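# Move the boxed item from a file drawer into the tote

## Task

From the top drawer of the short, narrow three-drawer file cabinet, remove the cardboard box and set it inside the tote so that no part of it sticks out past the tote's walls. At the end, all drawers in the room must be completely closed, the tote must be standing upright, and each cabinet must still be roughly where it started. The task fails if the robot tips over or finishes leaning.

## Robot and tools

Robot: a Hello Robot Stretch 4, about 1.6 m tall. It has an omni-wheel base (rim within 0.23 m of the base origin), a vertical lift on a mast, one arm that telescopes forward, a three-axis wrist, and a five-finger hand. There is only one arm, so every joint target goes in one flat object keyed by joint name.

Frames: the base frame has its origin on the floor below the base centre, with x forward, y left and z up, in metres. hand_pose is reported in this frame and may be slightly wrong. The odometry frame is where the base frame was at the start. base_odometry counts wheel turns only, so slip shows up as travel; heading is in rad, left positive, -3.142 to 3.142. If turned_by_wheels and turned_by_imu disagree by more than about 0.1 rad over one move, the base probably slipped or hit something. base_tilt gives forward and right lean in degrees.

move: runs one action and returns the state, plus images from the cameras listed in "cameras" (head_camera, head_left_camera, head_right_camera, wrist_camera, or "all"). The "pictures" line gives the image order. A move with no action just reports. An action holds "base", "joints" or both, optionally with "speeds", "pace" or "contact_limits"; alternatively it is {"end_of_arm": "enable_torque"} alone, which re-powers any wrist motor that shut off.
- base: one relative offset from where the base last reported itself. {"translate_m": d} drives forward (+) or back, -2 to 2 m. {"strafe_m": d} slides left (+) or right, -2 to 2 m. {"rotate_rad": d} turns in place, counter-clockwise (+), -3.2 to 3.2. Only translate_m and strafe_m may be combined, giving a straight diagonal move without turning.
- joints: absolute targets, not offsets. lift_m 0 to 1.2 m; arm_m 0 to 0.55 m extension; wrist_yaw_rad -1.134 to 4.276 (0 forward, + left, 3.14 folded back, above 3.4 it may hit the arm); wrist_pitch_rad -1.117 to 4.259 (0 level, 1.57 pointing down); wrist_roll_rad -1.117 to 4.259 (0 palm up, 1.57 palm to the robot's right, 3.14 palm down). Fingers hand_little, hand_ring, hand_middle, hand_index, hand_thumb_bend: -1 curled to +1 straight. hand_thumb_turn: +1 beside the palm, -1 opposite the fingers. hand_force_limit (-1 to 1) sets the closing force, about 0 to 10 N at the fingertip (15 N for the thumb). hand_speed (-0.96 to 1) sets finger speed, full at +0.48 and above. Targets outside a range are clipped and reported; other bad values get the call refused; unknown keys make it invalid.
- pace: "slow", "default", "fast" or "max". speeds: per-joint top speed (lift_m, arm_m and the wrist joints) that replaces pace. When the lift is above 0.2 m, base speed is capped further.
- contact_limits: 0 (gentlest) to 1, default 0.5, for arm_m, lift_m, translate_m, strafe_m, rotate_rad. Put each limit next to its own command. A base limit stays in effect until the next base action. The arm stops only after roughly 15 to 40 N even at 0.
- blocking: true (default) waits until all motion ends. false returns after about 0.5 s; later moves replace only the targets they name.
No action may last more than 15 s, and moves time out at 14 s.

wait(seconds 0 to 10, cameras): lets time pass and returns the state. It returns early once running moves settle. stop(cameras): brakes all motion, and also re-brakes slack wheels. zoom_image(camera, region [x0,y0,x1,y1] in pixels, at most 504 by 504): a closer look at that camera's most recent image. show_instructions: shows the reference page. finished_scene: ends the scene for good, so the goal must hold with the robot idle.

Results: base_status and joint_status are "done", "moving", "off_target" (at rest short of the target and maybe still pushing), "contact_stop" (blocked; that joint goes slack), "time_out", "limit_stop_at_own_body", "limit_stop_at_tilt" (lean over 6 degrees; lift, arm and wheels go slack), or "torque_fault" (a wrist motor went limp; send enable_torque). Any stop you did not command, or any refused call, cancels the remaining move/wait/finished_scene calls in that reply. on_its_own describes things that happened without a command, such as slack joints. lidar_m lists 12 distances in 30-degree sectors, counter-clockwise from straight ahead; "-" means nothing seen or closer than 0.25 m. wrist_depth_mm is a 7x7 grid of depths, 100 to 2000 mm. motor_effort is in percent with the peak in brackets, and servo_current is in mA. hand_stopped_by lists little, ring, middle, index, thumb_bend, thumb_turn as moving, target, force, stalled or fault; the *_load_n values are fingertip forces in N, positive when pushed open. If a grip is lost, the loads drop toward 0.

Hand geometry: the hand point sits 0.045 m in front of the palm. Its +z runs along the fingers, +y points out of the palm, and +x runs across the palm away from the thumb. Straight fingers reach 0.06 to 0.07 m beyond the point. With the thumb turned in front, the hand can wrap objects 0.035 to 0.065 m thick, or handles down to about 0.025 m. The wrist camera sits behind the palm heel and can collide with things. A finger motor moves only when its target changes by 0.002 or more. It stops at its target or at the force limit, then locks. For a soft grip, close at hand_speed -0.94 or below. To squeeze harder, raise the limit and send a more-closed target. To release, send a more-open one. At the start, force limit is 0 and speed -0.8.

Avoid: self-collision with the hand over the base at a low lift, or with strong up-tilt combined with roll or right yaw. Don't drive, turn or brake with more than 1 kg in hand when arm_m is over 0.2, especially at fast paces. Don't pull or push hard with the hand held high. Never strike fixed or heavy objects, slam drawers, drop the box or let things fall far. Use low contact limits when pulling or pushing drawers, and keep the lift limit at 0.15 or more for a 1 kg load. The scene keeps running while you think, and total time counts.

Each tool is called as name([rows], argument=value, ...), one row to a line, values as JSON.

Reference images:

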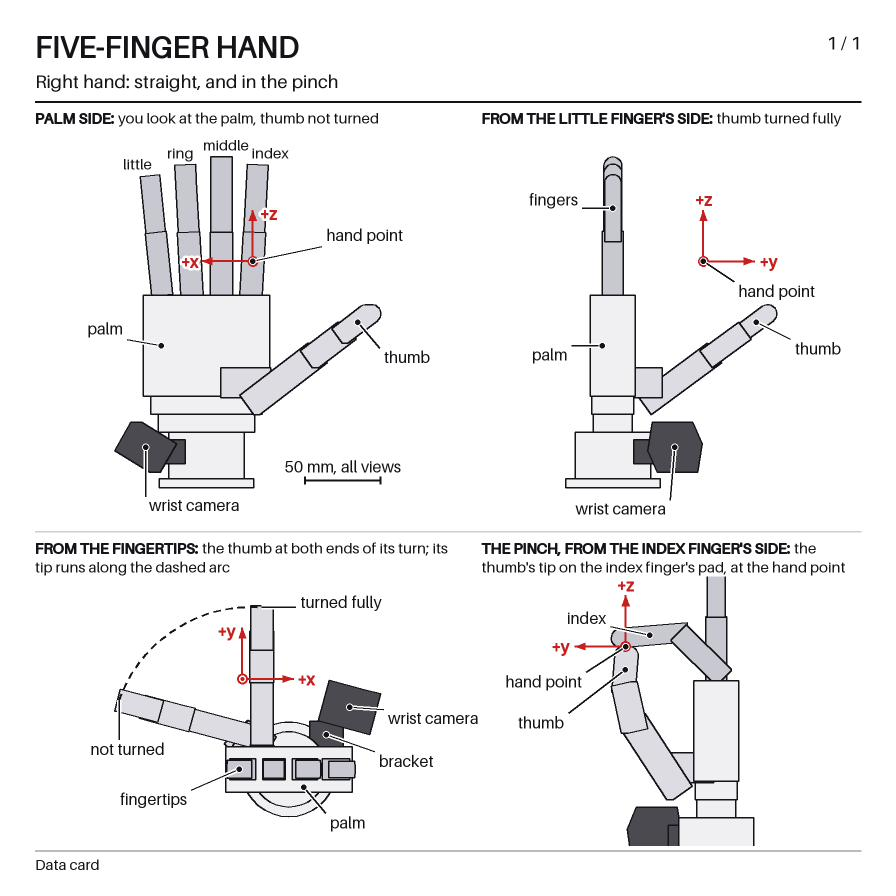

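## Session

move()

Scene clock: 0.00 s.
base_odometry: x=+0.000 y=+0.000 heading=+0.000
turned_by_wheels: +0.000
turned_by_imu: +0.000
base_tilt: forward=+0.4 right=+0.2
lidar_m: 1.93 1.91 2.10 1.74 1.18 1.23 2.16 2.08 1.23 1.55 1.47 2.19
base_status: not commanded
joint_positions: lift_m=+0.128 arm_m=+0.003 wrist_yaw_rad=+3.117 wrist_pitch_rad=+0.003 wrist_roll_rad=+0.000 hand_little=+1.000 hand_ring=+1.000 hand_middle=+1.000 hand_index=+1.000 hand_thumb_turn=+1.000 hand_thumb_bend=+1.000 hand_force_limit=+0.000 hand_speed=-0.800
joint_status: not commanded
measured_speeds: all 0
hand_stopped_by: target,target,target,target,target,target
little_load_n: 0.0
ring_load_n: 0.0
middle_load_n: 0.0
index_load_n: 0.0
thumb_bend_load_n: 0.0
thumb_turn_load_n: 0.0
motor_effort: lift_m=+19 arm_m=+4 wheel_0=+0 wheel_1=+1 wheel_2=+0
servo_current: wrist_yaw_rad=46 wrist_pitch_rad=52 wrist_roll_rad=72
hand_pose: x=-0.0451 y=+0.1236 z=+0.3655 quat_wxyz=(-0.493, -0.495, +0.507, +0.505) (m; base frame)
wrist_depth_mm: 137 137 - - - - - / - 137 - - - - - / - 137 194 - - - - / - 137 239 - - - - / 136 - - - - - - / 1397 1397 1366 1397 1336 1281 - / 946 946 116 106 - - -
pictures: head_camera, head_left_camera, head_right_camera, wrist_camera

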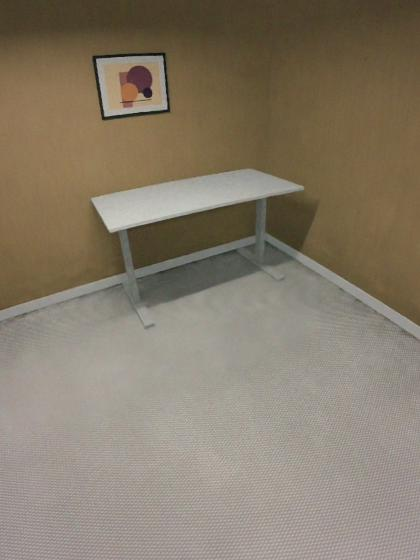

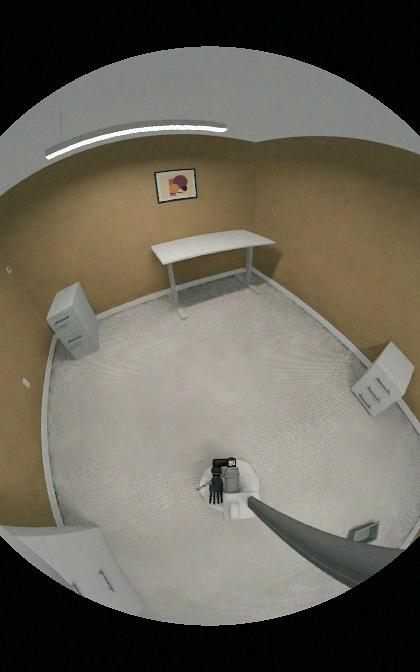

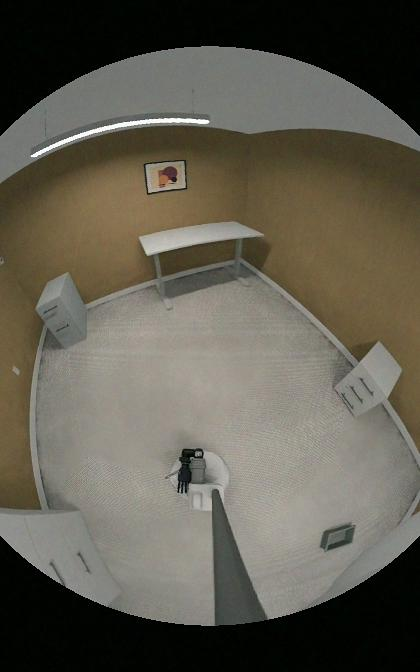

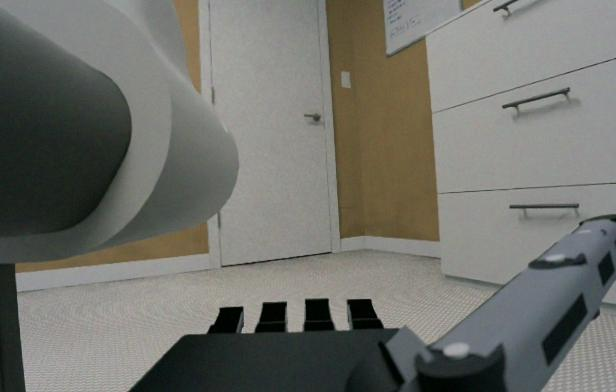

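zoom_image(camera="head_right_camera", region=[300, 320, 420, 580])

zoom_image(camera="head_left_camera", region=[0, 260, 160, 620])

Scaled by 1.938 from the camera's 420x672 image, which has a finer 600x960 frame.

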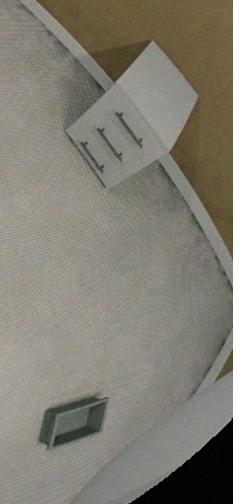

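Scaled by 1.400 from the camera's 420x672 image, which has a finer 600x960 frame.

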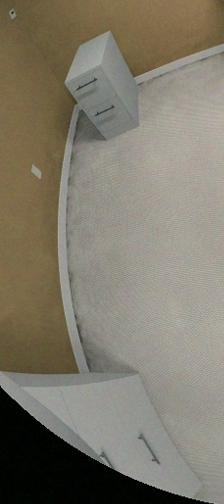

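move(base={"rotate_rad": -1.13}, joints={"lift_m": 0.5, "wrist_yaw_rad": 0.0, "wrist_roll_rad": 3.14}, cameras=["all"])

Scene clock: 4.13 s.
move: done
base_odometry: x=+0.000 y=+0.000 heading=-1.130
turned_by_wheels: -1.130
turned_by_imu: -1.124
base_tilt: forward=+0.2 right=+0.1
lidar_m: 1.49 2.14 1.98 1.90 2.10 1.76 1.18 1.24 2.15 2.08 1.25 2.15
base_status: done
joint_positions: lift_m=+0.500 arm_m=+0.003 wrist_yaw_rad=+0.002 wrist_pitch_rad=+0.003 wrist_roll_rad=+3.138 hand_little=+1.000 hand_ring=+1.000 hand_middle=+1.000 hand_index=+1.000 hand_thumb_turn=+1.000 hand_thumb_bend=+1.000 hand_force_limit=+0.000 hand_speed=-0.800
joint_status: all done
measured_speeds: all 0
hand_stopped_by: target,target,target,target,target,target
little_load_n: 0.0
ring_load_n: 0.0
middle_load_n: 0.0
index_load_n: 0.0
thumb_bend_load_n: 0.0
thumb_turn_load_n: -0.5
motor_effort: lift_m=+22(26) arm_m=+4(4) wheel_0=+1(10) wheel_1=+1(9) wheel_2=+2(9)
servo_current: wrist_yaw_rad=39(143) wrist_pitch_rad=46(65) wrist_roll_rad=26(111)
hand_pose: x=+0.3950 y=-0.0563 z=+0.6170 quat_wxyz=(-0.499, +0.502, -0.499, +0.499) (m; base frame)
wrist_depth_mm: 1182 1229 1182 1229 1255 1336 1336 / 1576 1576 1537 1308 1661 1661 1661 / - - - - - - - / - - - - - - - / - - - - - - - / - - - 180 - - - / - - 116 106 - - -
pictures: head_camera, head_left_camera, head_right_camera, wrist_camera
camera_calibration:
wrist_camera: T_world_to_cam=[[0.00959332, 0.999596, 0.0267449, 0.0591755], [0.0256585, -0.0269834, 0.999307, -0.625682], [0.999625, -0.00890043, -0.025907, -0.218753], [0, 0, 0, 1]] pos_world=[0.234158, -0.0779817, 0.617998]

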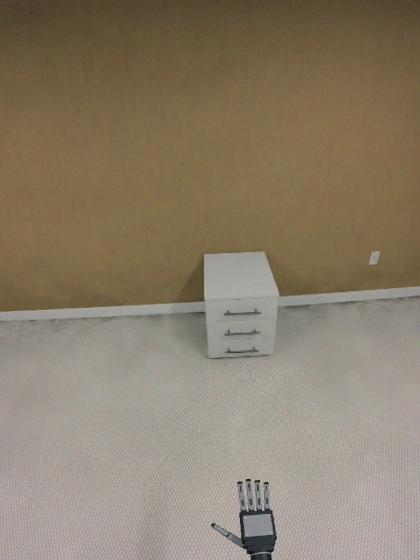

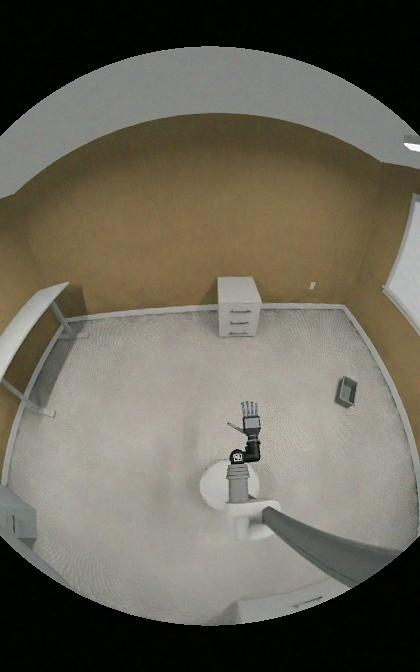

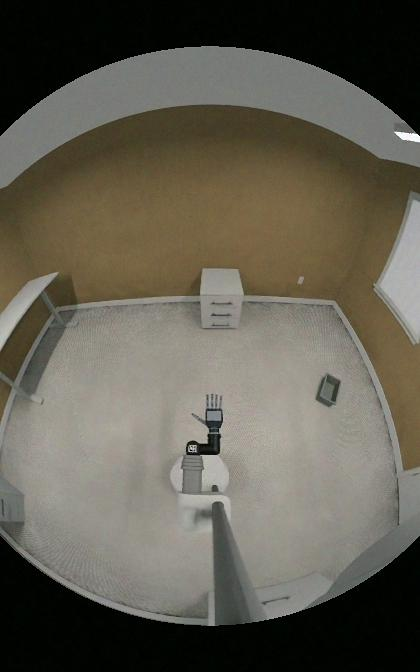

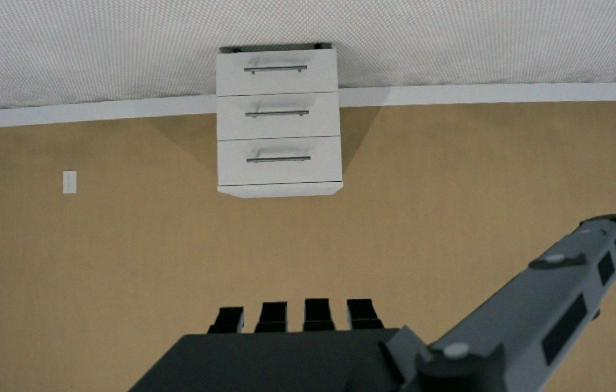

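zoom_image(camera="wrist_camera", region=[190, 20, 370, 210])

zoom_image(camera="head_camera", region=[180, 230, 300, 380])

zoom_image(camera="head_right_camera", region=[260, 340, 420, 640])

Scaled by 2.653.

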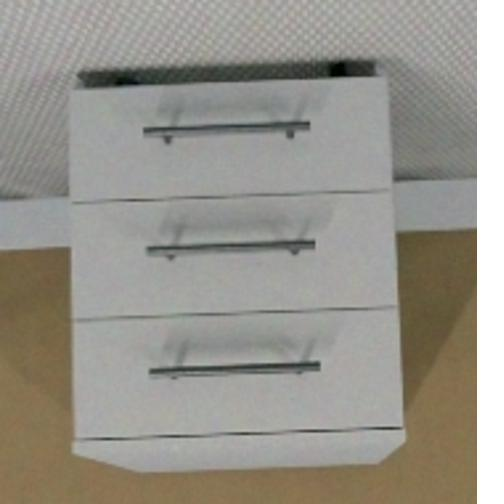

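Scaled by 3.360 from the camera's 420x560 image, which has a finer 1200x1600 frame.

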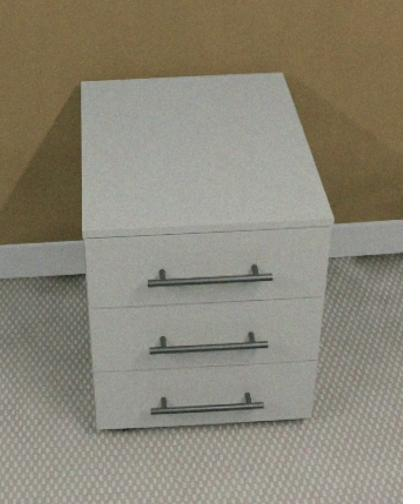

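Scaled by 1.680 from the camera's 420x672 image, which has a finer 600x960 frame.

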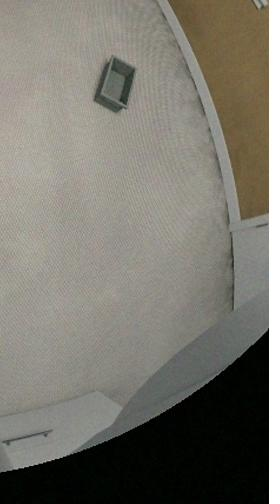

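move(base={"translate_m": 0.6, "strafe_m": -0.09}, joints={"lift_m": 0.40, "arm_m": 0.2, "hand_index": 0.0, "hand_middle": 0.0, "hand_ring": 0.0, "hand_little": 0.0, "hand_speed": 0.0}, cameras=["all"])

Scene clock: 11.87 s.
move: done
base_odometry: x=+0.175 y=-0.581 heading=-1.130
turned_by_wheels: +0.000
turned_by_imu: +0.001
base_tilt: forward=+0.2 right=+0.1
lidar_m: 0.89 1.52 2.06 1.95 2.49 2.40 1.77 1.86 2.09 1.01 2.04 0.96
base_status: done
joint_positions: lift_m=+0.400 arm_m=+0.199 wrist_yaw_rad=+0.002 wrist_pitch_rad=+0.003 wrist_roll_rad=+3.138 hand_little=+0.000 hand_ring=+0.000 hand_middle=+0.000 hand_index=+0.000 hand_thumb_turn=+1.000 hand_thumb_bend=+1.000 hand_force_limit=+0.000 hand_speed=+0.000
joint_status: all done
measured_speeds: all 0
hand_stopped_by: target,target,target,target,target,target
little_load_n: 0.0
ring_load_n: 0.0
middle_load_n: 0.0
index_load_n: -0.5
thumb_bend_load_n: 0.0
thumb_turn_load_n: 0.0
motor_effort: lift_m=+16(21) arm_m=+9(12) wheel_0=+2(12) wheel_1=+0(6) wheel_2=-2(13)
servo_current: wrist_yaw_rad=39(52) wrist_pitch_rad=52(59) wrist_roll_rad=20(85)
hand_pose: x=+0.5917 y=-0.0563 z=+0.5175 quat_wxyz=(-0.499, +0.502, -0.499, +0.500) (m; base frame)
wrist_depth_mm: 976 946 - - - 976 1025 / - - - - - - - / - - - - - - - / - - - - - - - / - - 169 167 - - - / - - 155 154 153 - - / - - 116 106 - - -
pictures: head_camera, head_left_camera, head_right_camera, wrist_camera
camera_calibration:
wrist_camera: T_world_to_cam=[[0.00979953, 0.999589, 0.0269383, 0.0597593], [0.0256529, -0.027182, 0.999301, -0.531309], [0.999623, -0.00910163, -0.0259087, -0.417972], [0, 0, 0, 1]] pos_world=[0.430858, -0.077981, 0.518499]

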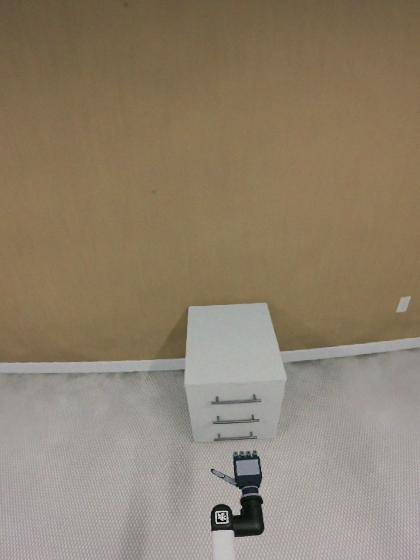

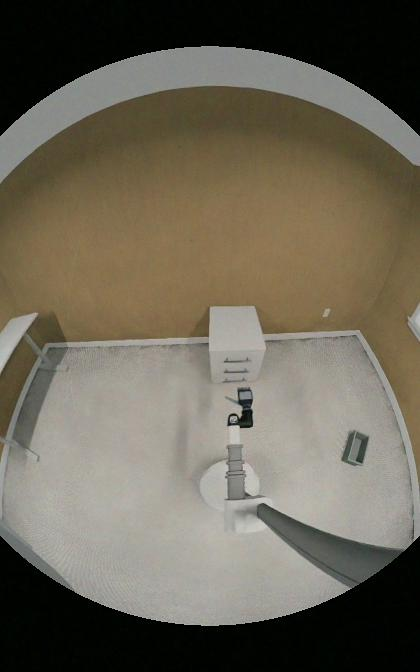

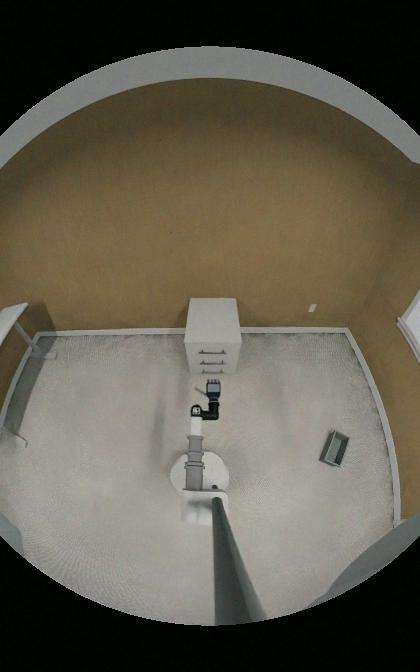

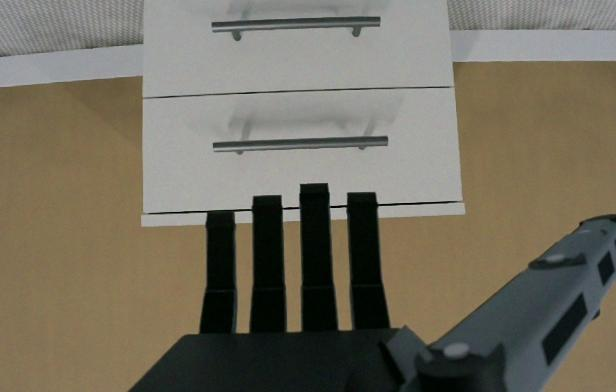

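zoom_image(camera="head_camera", region=[170, 290, 310, 460])

zoom_image(camera="wrist_camera", region=[130, 0, 480, 240])

Scaled by 2.965 from the camera's 420x560 image, which has a finer 1200x1600 frame.

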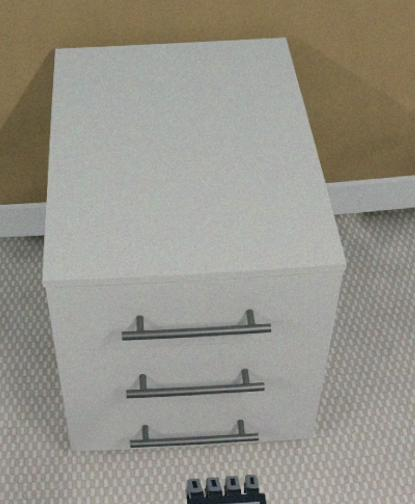

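Scaled by 1.440.

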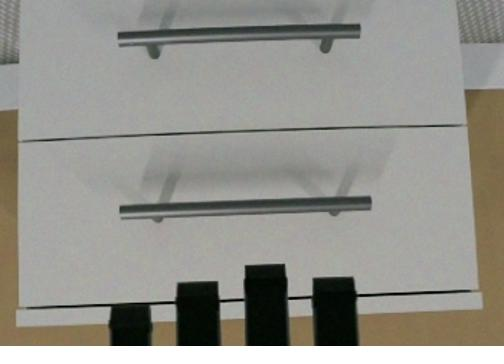

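move(base={"translate_m": 0.1}, joints={"lift_m": 0.385, "arm_m": 0.33}, cameras=["head_camera", "wrist_camera", "head_right_camera"])

Scene clock: 15.67 s.
move: done
base_odometry: x=+0.217 y=-0.671 heading=-1.130
turned_by_wheels: +0.000
turned_by_imu: +0.001
base_tilt: forward=+0.4 right=+0.1
lidar_m: 0.78 1.42 1.94 1.95 2.54 2.50 1.87 1.94 2.10 1.00 1.97 0.85
base_status: done
joint_positions: lift_m=+0.385 arm_m=+0.329 wrist_yaw_rad=+0.002 wrist_pitch_rad=+0.003 wrist_roll_rad=+3.138 hand_little=+0.000 hand_ring=+0.000 hand_middle=+0.000 hand_index=+0.000 hand_thumb_turn=+1.000 hand_thumb_bend=+1.000 hand_force_limit=+0.000 hand_speed=+0.000
joint_status: all done
measured_speeds: all 0
hand_stopped_by: target,target,target,target,target,target
little_load_n: 0.0
ring_load_n: 0.0
middle_load_n: 0.0
index_load_n: 0.0
thumb_bend_load_n: 0.0
thumb_turn_load_n: -0.5
motor_effort: lift_m=+16(19) arm_m=+9(11) wheel_0=+1(7) wheel_1=+1(6) wheel_2=+0(12)
servo_current: wrist_yaw_rad=33(52) wrist_pitch_rad=46(65) wrist_roll_rad=46(72)
hand_pose: x=+0.7217 y=-0.0563 z=+0.5025 quat_wxyz=(-0.499, +0.502, -0.499, +0.500) (m; base frame)
wrist_depth_mm: - - - - - - - / - - 231 233 236 - - / - - - - - - - / - - - - - - - / 263 263 170 168 264 - - / - - 155 154 153 - - / - - 116 106 - - -
pictures: head_camera, head_right_camera, wrist_camera
camera_calibration:
wrist_camera: T_world_to_cam=[[0.00989943, 0.999588, 0.0269351, 0.0588347], [0.0256502, -0.0271814, 0.999301, -0.519653], [0.999622, -0.00920163, -0.0259087, -0.548319], [0, 0, 0, 1]] pos_world=[0.560858, -0.0779808, 0.503499]

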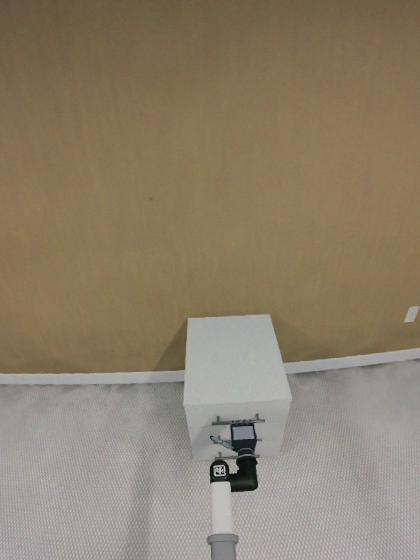

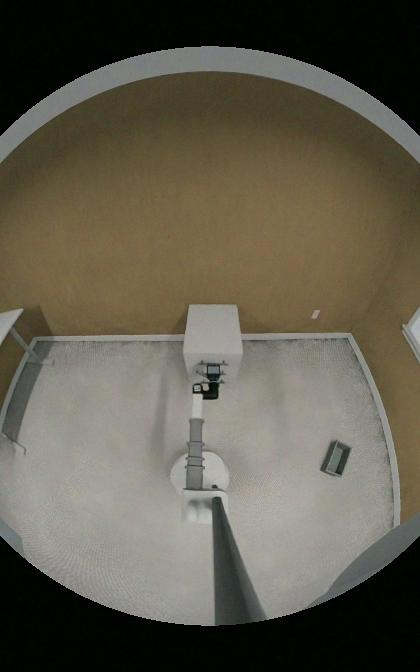

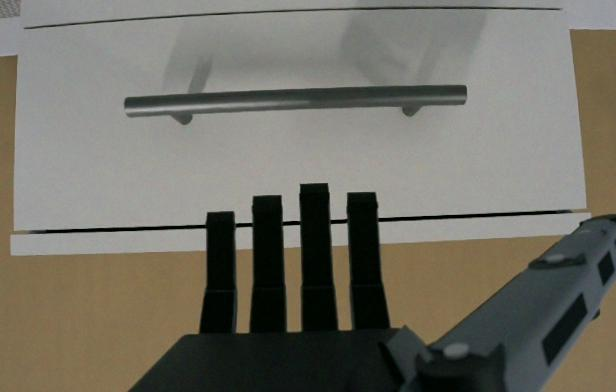

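move(joints={"lift_m": 0.345, "arm_m": 0.39, "hand_index": -0.15, "hand_middle": -0.2, "hand_ring": -0.15, "hand_little": -0.1}, contact_limits={"arm_m": 0.1}, speeds={"arm_m": 0.1}, cameras=["head_camera", "wrist_camera"])

zoom_image(camera="head_camera", region=[190, 390, 290, 490])

Scene clock: 18.47 s.
move: done
base_odometry: x=+0.217 y=-0.671 heading=-1.130
turned_by_wheels: +0.000
turned_by_imu: +0.001
base_tilt: forward=+0.3 right=+0.2
lidar_m: 0.76 1.40 1.91 1.95 2.53 2.50 1.88 1.96 2.09 1.00 2.00 0.85
base_status: not commanded
joint_positions: lift_m=+0.345 arm_m=+0.389 wrist_yaw_rad=+0.002 wrist_pitch_rad=+0.003 wrist_roll_rad=+3.138 hand_little=-0.100 hand_ring=-0.150 hand_middle=-0.200 hand_index=-0.150 hand_thumb_turn=+1.000 hand_thumb_bend=+1.000 hand_force_limit=+0.000 hand_speed=+0.000
joint_status: all done
measured_speeds: all 0
hand_stopped_by: target,target,target,target,target,target
little_load_n: 0.0
ring_load_n: 0.0
middle_load_n: 0.0
index_load_n: 0.0
thumb_bend_load_n: 0.0
thumb_turn_load_n: -0.5
motor_effort: lift_m=+16(18) arm_m=+9(11) wheel_0=+1(1) wheel_1=+1(1) wheel_2=+0(1)
servo_current: wrist_yaw_rad=46(52) wrist_pitch_rad=52(59) wrist_roll_rad=33(72)
contact_limits: arm_m 0.1
hand_pose: x=+0.7817 y=-0.0563 z=+0.4625 quat_wxyz=(-0.499, +0.502, -0.499, +0.500) (m; base frame)
wrist_depth_mm: - - - - - - - / - - - - - - - / - 170 - 170 171 171 - / - - - 159 - - - / - - 165 162 - - - / 201 201 156 152 158 - - / - - 116 106 - - -
pictures: head_camera, wrist_camera
camera_calibration:
wrist_camera: T_world_to_cam=[[0.00989943, 0.999588, 0.0269351, 0.0593181], [0.0256502, -0.0271814, 0.999301, -0.48122], [0.999622, -0.00920163, -0.0259087, -0.609333], [0, 0, 0, 1]] pos_world=[0.620858, -0.0779808, 0.463499]

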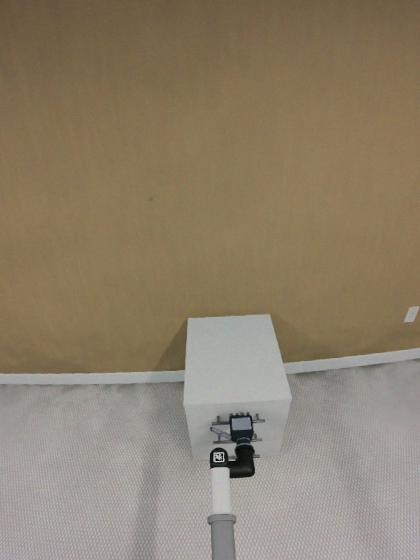

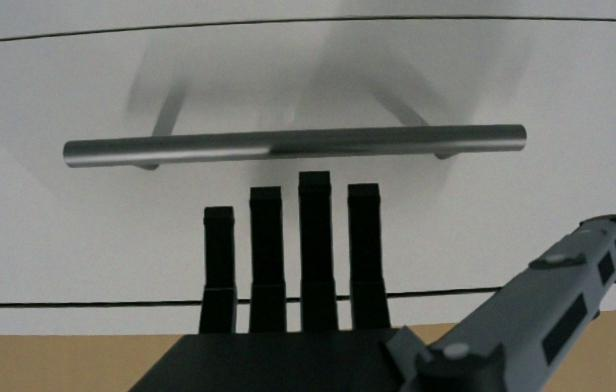

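Scaled by 5.040 from the camera's 420x560 image, which has a finer 1200x1600 frame.

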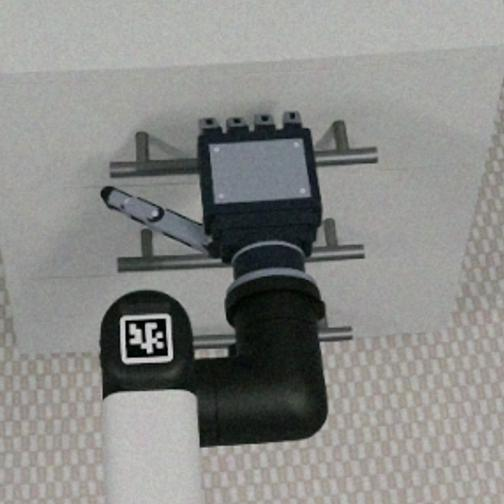

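move(joints={"arm_m": 0.409}, contact_limits={"arm_m": 0.0}, speeds={"arm_m": 0.1}, cameras=["head_camera", "wrist_camera"])

zoom_image(camera="head_camera", region=[190, 390, 290, 490])

Scene clock: 20.93 s.
move: done
base_odometry: x=+0.217 y=-0.671 heading=-1.130
turned_by_wheels: +0.000
turned_by_imu: +0.001
base_tilt: forward=+0.3 right=+0.2
lidar_m: 0.79 1.42 1.94 1.96 2.52 2.50 1.87 1.96 2.09 1.00 1.99 0.86
base_status: not commanded
joint_positions: lift_m=+0.345 arm_m=+0.408 wrist_yaw_rad=+0.002 wrist_pitch_rad=+0.003 wrist_roll_rad=+3.138 hand_little=-0.100 hand_ring=-0.150 hand_middle=-0.200 hand_index=-0.150 hand_thumb_turn=+1.000 hand_thumb_bend=+1.000 hand_force_limit=+0.000 hand_speed=+0.000
joint_status: all done
measured_speeds: all 0
hand_stopped_by: target,target,target,target,target,target
little_load_n: 0.0
ring_load_n: 0.0
middle_load_n: 0.0
index_load_n: 0.5
thumb_bend_load_n: 0.0
thumb_turn_load_n: -0.5
motor_effort: lift_m=+16(16) arm_m=+9(10) wheel_0=+0(1) wheel_1=+0(1) wheel_2=+0(1)
servo_current: wrist_yaw_rad=39(52) wrist_pitch_rad=46(59) wrist_roll_rad=59(72)
contact_limits: arm_m 0
hand_pose: x=+0.8007 y=-0.0563 z=+0.4625 quat_wxyz=(-0.499, +0.502, -0.499, +0.500) (m; base frame)
wrist_depth_mm: - - - - - - - / - - - - - - - / - 151 151 151 153 152 - / - - - 159 - - - / - - 164 162 - - - / 182 183 157 152 183 - - / - - 116 106 - - -
pictures: head_camera, wrist_camera
camera_calibration:
wrist_camera: T_world_to_cam=[[0.00989943, 0.999588, 0.0269351, 0.05913], [0.0256502, -0.0271814, 0.999301, -0.481707], [0.999622, -0.00920163, -0.0259087, -0.628325], [0, 0, 0, 1]] pos_world=[0.639858, -0.0779808, 0.463499]

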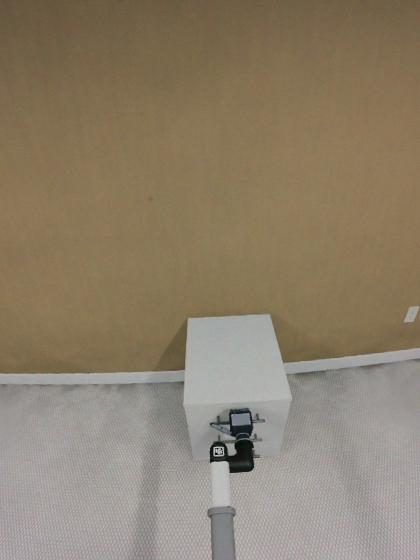

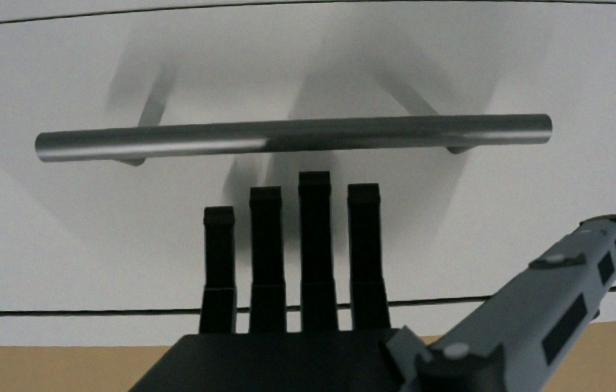

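Scaled by 5.040 from the camera's 420x560 image, which has a finer 1200x1600 frame.

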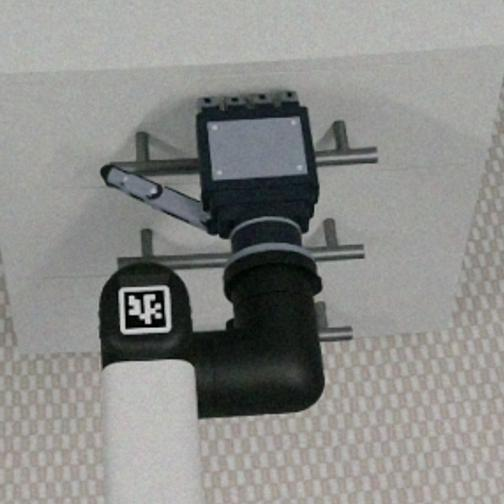

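move(joints={"arm_m": 0.415, "hand_middle": -0.16}, contact_limits={"arm_m": 0.0}, speeds={"arm_m": 0.1})

move(joints={"lift_m": 0.318}, contact_limits={"lift_m": 0.1}, speeds={"lift_m": 0.08}, cameras=["head_camera", "wrist_camera"])

zoom_image(camera="head_camera", region=[190, 390, 290, 490])

Scene clock: 22.67 s.
move: done
base_odometry: x=+0.217 y=-0.671 heading=-1.130
turned_by_wheels: +0.000
turned_by_imu: +0.000
base_tilt: forward=+0.3 right=+0.1
lidar_m: 0.77 1.42 1.92 1.96 2.53 2.50 1.88 1.97 2.08 1.02 1.99 0.86
base_status: not commanded
joint_positions: lift_m=+0.345 arm_m=+0.414 wrist_yaw_rad=+0.002 wrist_pitch_rad=+0.003 wrist_roll_rad=+3.138 hand_little=-0.100 hand_ring=-0.150 hand_middle=-0.160 hand_index=-0.150 hand_thumb_turn=+1.000 hand_thumb_bend=+1.000 hand_force_limit=+0.000 hand_speed=+0.000
joint_status: all done
measured_speeds: all 0
hand_stopped_by: target,target,target,target,target,target
little_load_n: 0.0
ring_load_n: 0.0
middle_load_n: 0.0
index_load_n: 0.0
thumb_bend_load_n: 0.0
thumb_turn_load_n: -0.5
motor_effort: lift_m=+16(16) arm_m=+9(11) wheel_0=+0(1) wheel_1=+1(1) wheel_2=+0(1)
servo_current: wrist_yaw_rad=52(52) wrist_pitch_rad=52(59) wrist_roll_rad=33(65)
contact_limits: arm_m 0
hand_pose: x=+0.8067 y=-0.0563 z=+0.4625 quat_wxyz=(-0.499, +0.502, -0.499, +0.500) (m; base frame)
wrist_depth_mm: - - - - - - - / - - - - - - - / 144 145 144 145 145 145 - / - - - 162 - - - / - - 164 162 - - - / 178 177 156 152 158 - - / - - 116 106 - - -
pictures: none

Scene clock: 23.57 s.
move: done
base_odometry: x=+0.217 y=-0.671 heading=-1.130
turned_by_wheels: +0.000
turned_by_imu: +0.000
base_tilt: forward=+0.3 right=+0.2
lidar_m: 0.79 1.42 1.89 1.96 2.53 2.51 1.86 1.95 2.08 1.01 1.98 0.84
base_status: not commanded
joint_positions: lift_m=+0.318 arm_m=+0.414 wrist_yaw_rad=+0.002 wrist_pitch_rad=+0.003 wrist_roll_rad=+3.138 hand_little=-0.100 hand_ring=-0.150 hand_middle=-0.160 hand_index=-0.150 hand_thumb_turn=+1.000 hand_thumb_bend=+1.000 hand_force_limit=+0.000 hand_speed=+0.000
joint_status: all done
measured_speeds: all 0
hand_stopped_by: target,target,target,target,target,target
little_load_n: 0.0
ring_load_n: 0.0
middle_load_n: 0.0
index_load_n: 0.0
thumb_bend_load_n: 0.0
thumb_turn_load_n: 0.0
motor_effort: lift_m=+16(18) arm_m=+9(9) wheel_0=+0(1) wheel_1=+1(1) wheel_2=-1(1)
servo_current: wrist_yaw_rad=39(46) wrist_pitch_rad=52(59) wrist_roll_rad=65(78)
contact_limits: arm_m 0; lift_m 0.1
hand_pose: x=+0.8067 y=-0.0563 z=+0.4355 quat_wxyz=(-0.499, +0.502, -0.499, +0.500) (m; base frame)
wrist_depth_mm: - - - - - - - / - - - - - - - / - - - - - - - / 143 143 143 143 144 144 - / - - 164 162 - - - / - - 153 152 - - - / - - 116 106 - - -
pictures: head_camera, wrist_camera
camera_calibration:
wrist_camera: T_world_to_cam=[[0.00989943, 0.999588, 0.0269351, 0.0597979], [0.0256502, -0.0271814, 0.999301, -0.45488], [0.999622, -0.00920163, -0.0259087, -0.635023], [0, 0, 0, 1]] pos_world=[0.645858, -0.0779808, 0.436499]

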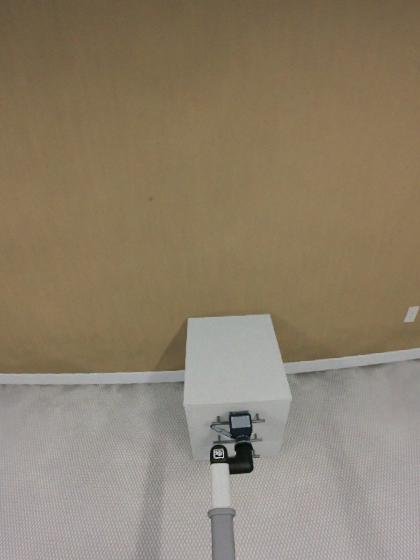

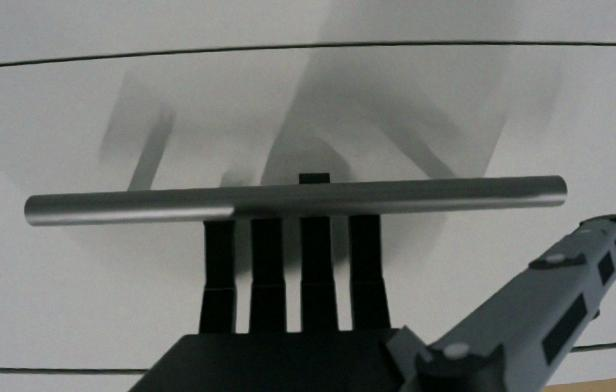

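Scaled by 5.040 from the camera's 420x560 image, which has a finer 1200x1600 frame.

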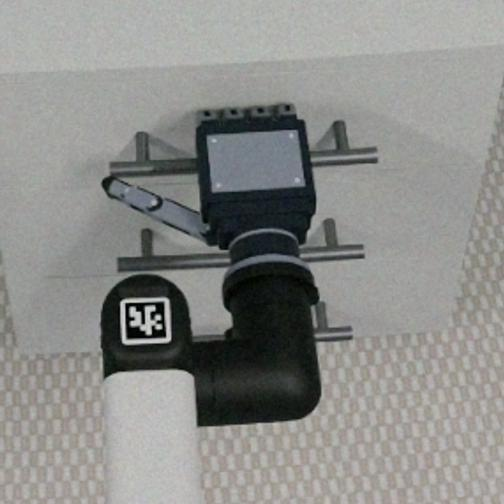

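move(joints={"lift_m": 0.302}, contact_limits={"lift_m": 0.1}, speeds={"lift_m": 0.08})

move(joints={"arm_m": 0.36}, contact_limits={"arm_m": 0.3}, speeds={"arm_m": 0.08}, cameras=["head_camera", "wrist_camera"])

zoom_image(camera="head_camera", region=[150, 290, 310, 490])

Scene clock: 24.80 s.
move: done
base_odometry: x=+0.217 y=-0.671 heading=-1.130
turned_by_wheels: +0.000
turned_by_imu: +0.000
base_tilt: forward=+0.3 right=+0.2
lidar_m: 0.80 1.40 1.91 1.96 2.53 2.50 1.87 1.95 2.08 0.99 1.98 0.87
base_status: not commanded
joint_positions: lift_m=+0.302 arm_m=+0.414 wrist_yaw_rad=+0.002 wrist_pitch_rad=+0.003 wrist_roll_rad=+3.138 hand_little=-0.100 hand_ring=-0.150 hand_middle=-0.160 hand_index=-0.150 hand_thumb_turn=+1.000 hand_thumb_bend=+1.000 hand_force_limit=+0.000 hand_speed=+0.000
joint_status: all done
measured_speeds: all 0
hand_stopped_by: target,target,target,target,target,target
little_load_n: 0.0
ring_load_n: 0.0
middle_load_n: 0.0
index_load_n: 0.0
thumb_bend_load_n: 0.0
thumb_turn_load_n: 0.0
motor_effort: lift_m=+16(19) arm_m=+9(9) wheel_0=+0(1) wheel_1=+1(1) wheel_2=+0(1)
servo_current: wrist_yaw_rad=52(52) wrist_pitch_rad=52(59) wrist_roll_rad=52(78)
contact_limits: arm_m 0; lift_m 0.1
hand_pose: x=+0.8067 y=-0.0563 z=+0.4195 quat_wxyz=(-0.499, +0.502, -0.499, +0.500) (m; base frame)
wrist_depth_mm: - - - - - - - / - - - - - - - / - - - - - - - / - - - 162 - - - / 142 142 142 144 143 143 - / - - 153 152 - - - / - - 116 106 - - -
pictures: none

Scene clock: 25.97 s.
move: done
base_odometry: x=+0.218 y=-0.671 heading=-1.130
turned_by_wheels: +0.000
turned_by_imu: +0.000
base_tilt: forward=+0.3 right=+0.2
lidar_m: 0.75 1.42 1.91 1.97 2.53 2.50 1.89 1.96 2.09 1.01 1.98 0.79
base_status: not commanded
joint_positions: lift_m=+0.302 arm_m=+0.361 wrist_yaw_rad=+0.002 wrist_pitch_rad=+0.003 wrist_roll_rad=+3.138 hand_little=-0.100 hand_ring=-0.150 hand_middle=-0.160 hand_index=-0.150 hand_thumb_turn=+1.000 hand_thumb_bend=+1.000 hand_force_limit=+0.000 hand_speed=+0.000
joint_status: all done
measured_speeds: all 0
hand_stopped_by: target,target,target,target,target,target
little_load_n: -0.5
ring_load_n: 0.0
middle_load_n: 0.0
index_load_n: 0.0
thumb_bend_load_n: 0.0
thumb_turn_load_n: -0.5
motor_effort: lift_m=+17(17) arm_m=-8(12) wheel_0=+0(1) wheel_1=+0(1) wheel_2=+0(1)
servo_current: wrist_yaw_rad=39(52) wrist_pitch_rad=46(59) wrist_roll_rad=52(65)
contact_limits: arm_m 0.3; lift_m 0.1
hand_pose: x=+0.7528 y=-0.0563 z=+0.4194 quat_wxyz=(-0.499, +0.502, -0.499, +0.500) (m; base frame)
wrist_depth_mm: - - - - - - - / - - - - - - - / - - - - - - - / - - - 162 - - - / 139 139 142 141 140 - - / - - 153 152 - - - / - - 116 106 - - -
pictures: head_camera, wrist_camera
camera_calibration:
wrist_camera: T_world_to_cam=[[0.00990263, 0.999585, 0.027035, 0.0607182], [0.0256501, -0.0272813, 0.999299, -0.437515], [0.999622, -0.00920224, -0.0259096, -0.581557], [0, 0, 0, 1]] pos_world=[0.591958, -0.0779807, 0.420499]

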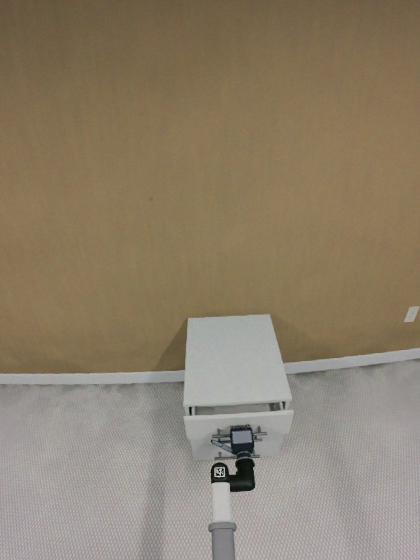

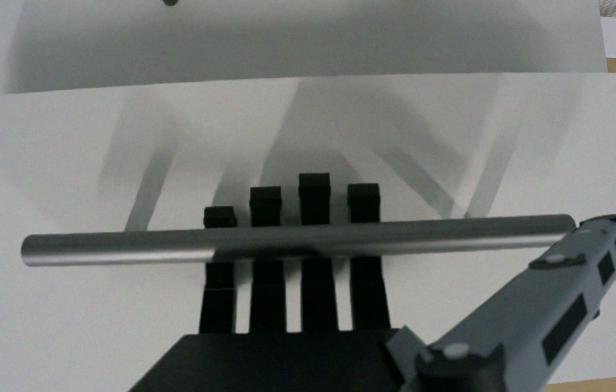

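Scaled by 2.520 from the camera's 420x560 image, which has a finer 1200x1600 frame.

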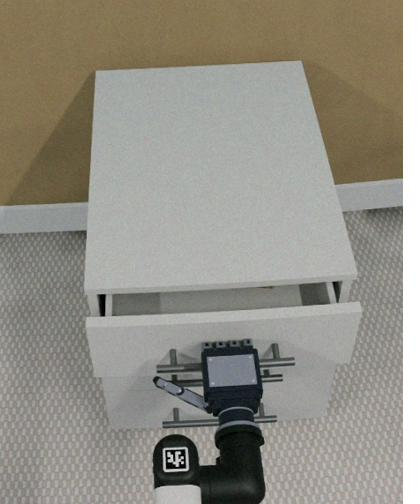

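move(joints={"arm_m": 0.14}, contact_limits={"arm_m": 0.3}, speeds={"arm_m": 0.12}, cameras=["head_camera", "wrist_camera"])

zoom_image(camera="head_camera", region=[150, 290, 350, 560])

Scene clock: 28.63 s.
move: done
base_odometry: x=+0.218 y=-0.671 heading=-1.130
turned_by_wheels: +0.000
turned_by_imu: +0.001
base_tilt: forward=+0.4 right=+0.2
lidar_m: 0.52 1.42 1.92 1.95 2.54 2.51 1.87 1.97 2.08 1.00 2.00 0.57
base_status: not commanded
joint_positions: lift_m=+0.302 arm_m=+0.141 wrist_yaw_rad=+0.002 wrist_pitch_rad=+0.003 wrist_roll_rad=+3.138 hand_little=-0.100 hand_ring=-0.150 hand_middle=-0.160 hand_index=-0.150 hand_thumb_turn=+1.000 hand_thumb_bend=+1.000 hand_force_limit=+0.000 hand_speed=+0.000
joint_status: all done
measured_speeds: all 0
hand_stopped_by: target,target,target,target,target,target
little_load_n: -1.0
ring_load_n: 0.0
middle_load_n: 0.0
index_load_n: 0.0
thumb_bend_load_n: 0.0
thumb_turn_load_n: 0.0
motor_effort: lift_m=+17(17) arm_m=-8(14) wheel_0=-1(1) wheel_1=+0(0) wheel_2=+1(1)
servo_current: wrist_yaw_rad=39(46) wrist_pitch_rad=52(59) wrist_roll_rad=33(78)
contact_limits: arm_m 0.3; lift_m 0.1
hand_pose: x=+0.5328 y=-0.0564 z=+0.4194 quat_wxyz=(-0.499, +0.502, -0.499, +0.500) (m; base frame)
wrist_depth_mm: 788 768 - - - 854 904 / 946 946 - - - - - / - - - - - - - / - - - 162 144 - - / 139 139 140 140 139 - - / - - 153 152 - - - / - - 116 106 - - -
pictures: head_camera, wrist_camera
camera_calibration:
wrist_camera: T_world_to_cam=[[0.00990263, 0.999585, 0.027035, 0.0628968], [0.0256501, -0.0272813, 0.999299, -0.431872], [0.999622, -0.00920224, -0.0259096, -0.36164], [0, 0, 0, 1]] pos_world=[0.371958, -0.0779807, 0.420499]

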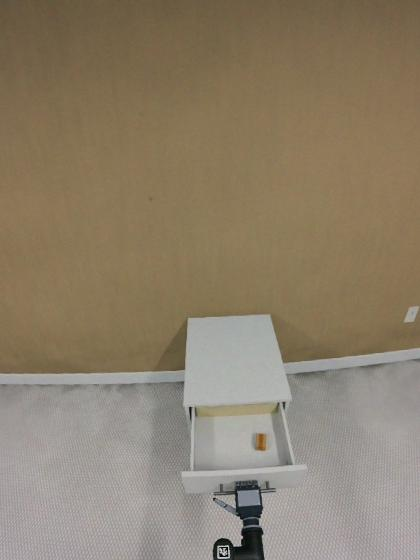

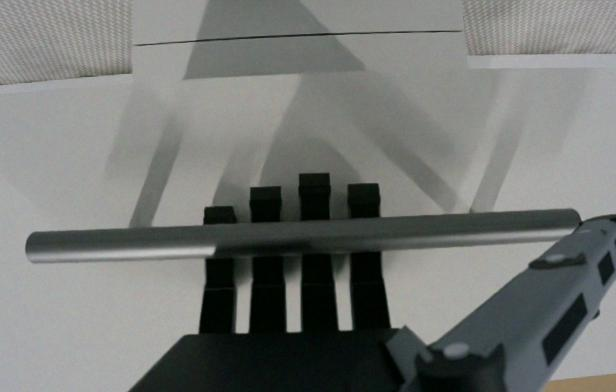

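Scaled by 1.867 from the camera's 420x560 image, which has a finer 1200x1600 frame.

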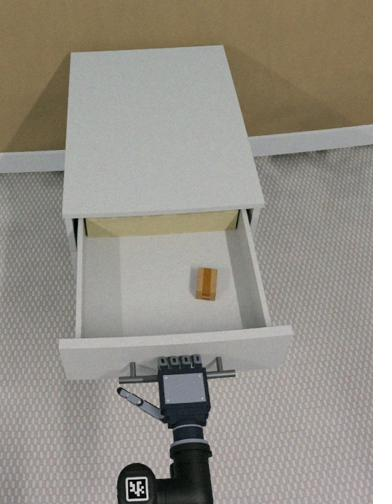

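zoom_image(camera="head_camera", region=[225, 400, 305, 480])

Scaled by 6.300 from the camera's 420x560 image, which has a finer 1200x1600 frame.

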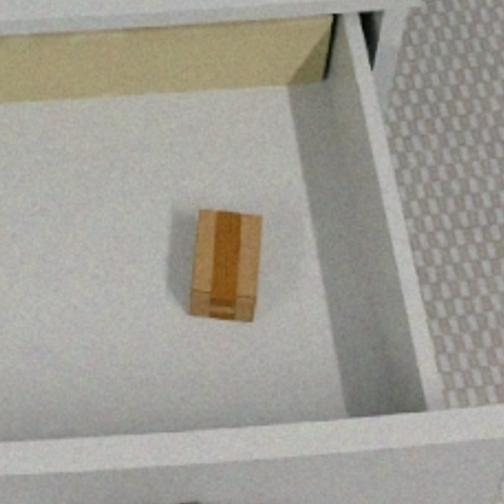

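move(joints={"arm_m": 0.147}, contact_limits={"arm_m": 0.0}, speeds={"arm_m": 0.1})

move(joints={"lift_m": 0.38}, contact_limits={"lift_m": 0.2}, speeds={"lift_m": 0.12}, cameras=["head_camera", "wrist_camera"])

zoom_image(camera="head_camera", region=[150, 390, 320, 560])

Scene clock: 41.23 s.
move: done
base_odometry: x=+0.218 y=-0.671 heading=-1.130
turned_by_wheels: +0.000
turned_by_imu: +0.001
base_tilt: forward=+0.4 right=+0.2
lidar_m: 0.55 1.44 1.91 1.97 2.53 2.51 1.87 1.96 2.09 1.01 2.00 0.57
base_status: not commanded
joint_positions: lift_m=+0.302 arm_m=+0.146 wrist_yaw_rad=+0.001 wrist_pitch_rad=+0.003 wrist_roll_rad=+3.138 hand_little=-0.100 hand_ring=-0.150 hand_middle=-0.160 hand_index=-0.150 hand_thumb_turn=+1.000 hand_thumb_bend=+1.000 hand_force_limit=+0.000 hand_speed=+0.000
joint_status: all done
measured_speeds: all 0
hand_stopped_by: target,target,target,target,target,target
little_load_n: 0.0
ring_load_n: 0.0
middle_load_n: 0.0
index_load_n: 0.0
thumb_bend_load_n: 0.0
thumb_turn_load_n: 0.0
motor_effort: lift_m=+17(17) arm_m=+9(11) wheel_0=-1(1) wheel_1=+0(0) wheel_2=+0(1)
servo_current: wrist_yaw_rad=39(46) wrist_pitch_rad=46(59) wrist_roll_rad=59(59)
contact_limits: arm_m 0; lift_m 0.1
hand_pose: x=+0.5387 y=-0.0565 z=+0.4194 quat_wxyz=(-0.499, +0.502, -0.500, +0.500) (m; base frame)
wrist_depth_mm: 798 768 - - - 842 891 / 960 931 - - - - - / - - - - - - - / - - - 162 - - - / 146 147 148 148 147 147 - / - - 153 152 - - - / - - 116 106 - - -
pictures: none

Scene clock: 42.57 s.
move: done
base_odometry: x=+0.218 y=-0.671 heading=-1.130
turned_by_wheels: +0.000
turned_by_imu: +0.000
base_tilt: forward=+0.3 right=+0.2
lidar_m: 0.53 1.42 1.94 1.96 2.53 2.49 1.88 1.96 2.08 1.01 2.00 0.54
base_status: not commanded
joint_positions: lift_m=+0.380 arm_m=+0.146 wrist_yaw_rad=+0.001 wrist_pitch_rad=+0.003 wrist_roll_rad=+3.138 hand_little=-0.100 hand_ring=-0.150 hand_middle=-0.160 hand_index=-0.150 hand_thumb_turn=+1.000 hand_thumb_bend=+1.000 hand_force_limit=+0.000 hand_speed=+0.000
joint_status: all done
measured_speeds: all 0
hand_stopped_by: target,target,target,target,target,target
little_load_n: 0.0
ring_load_n: 0.0
middle_load_n: 0.0
index_load_n: 0.0
thumb_bend_load_n: 0.0
thumb_turn_load_n: 0.0
motor_effort: lift_m=+22(26) arm_m=+9(9) wheel_0=-1(1) wheel_1=+0(0) wheel_2=+1(1)
servo_current: wrist_yaw_rad=39(52) wrist_pitch_rad=46(59) wrist_roll_rad=52(72)
contact_limits: arm_m 0; lift_m 0.2
hand_pose: x=+0.5387 y=-0.0565 z=+0.4970 quat_wxyz=(-0.499, +0.502, -0.500, +0.500) (m; base frame)
wrist_depth_mm: - - 151 151 - 151 - / - 152 - - - - - / - - - - - - - / - - - 162 - - - / - - 164 162 - - - / - - 153 152 - - - / - - 116 106 - - -
pictures: head_camera, wrist_camera
camera_calibration:
wrist_camera: T_world_to_cam=[[0.0108018, 0.999577, 0.0270063, 0.0604147], [0.0256255, -0.0272757, 0.999299, -0.50946], [0.999613, -0.0101022, -0.0259093, -0.365599], [0, 0, 0, 1]] pos_world=[0.37786, -0.0779783, 0.497999]

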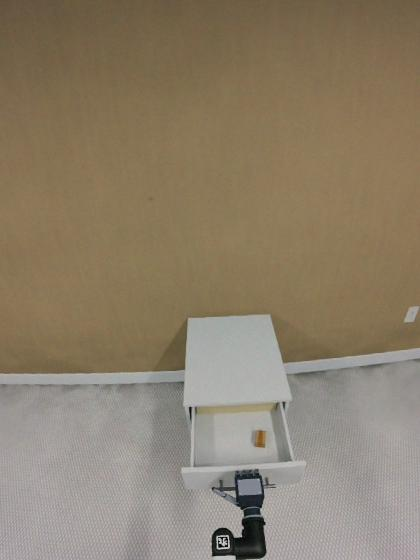

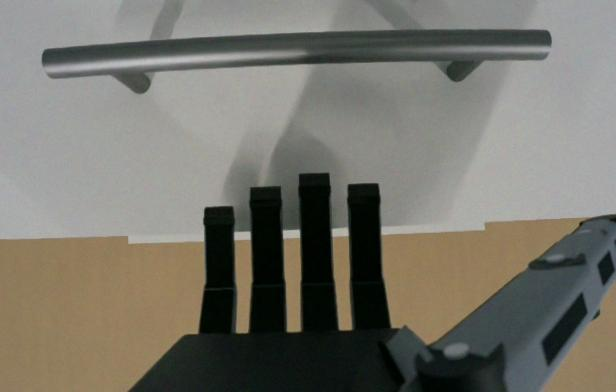

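Scaled by 2.965 from the camera's 420x560 image, which has a finer 1200x1600 frame.

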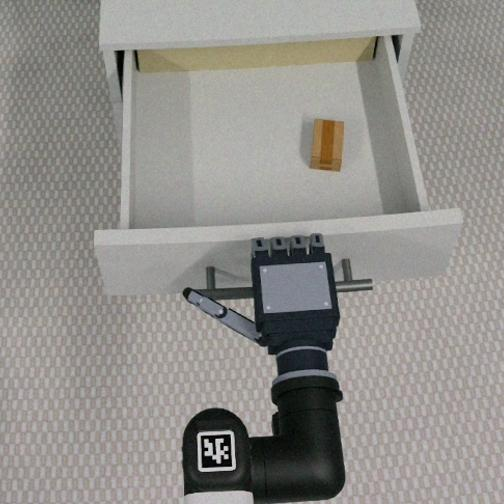

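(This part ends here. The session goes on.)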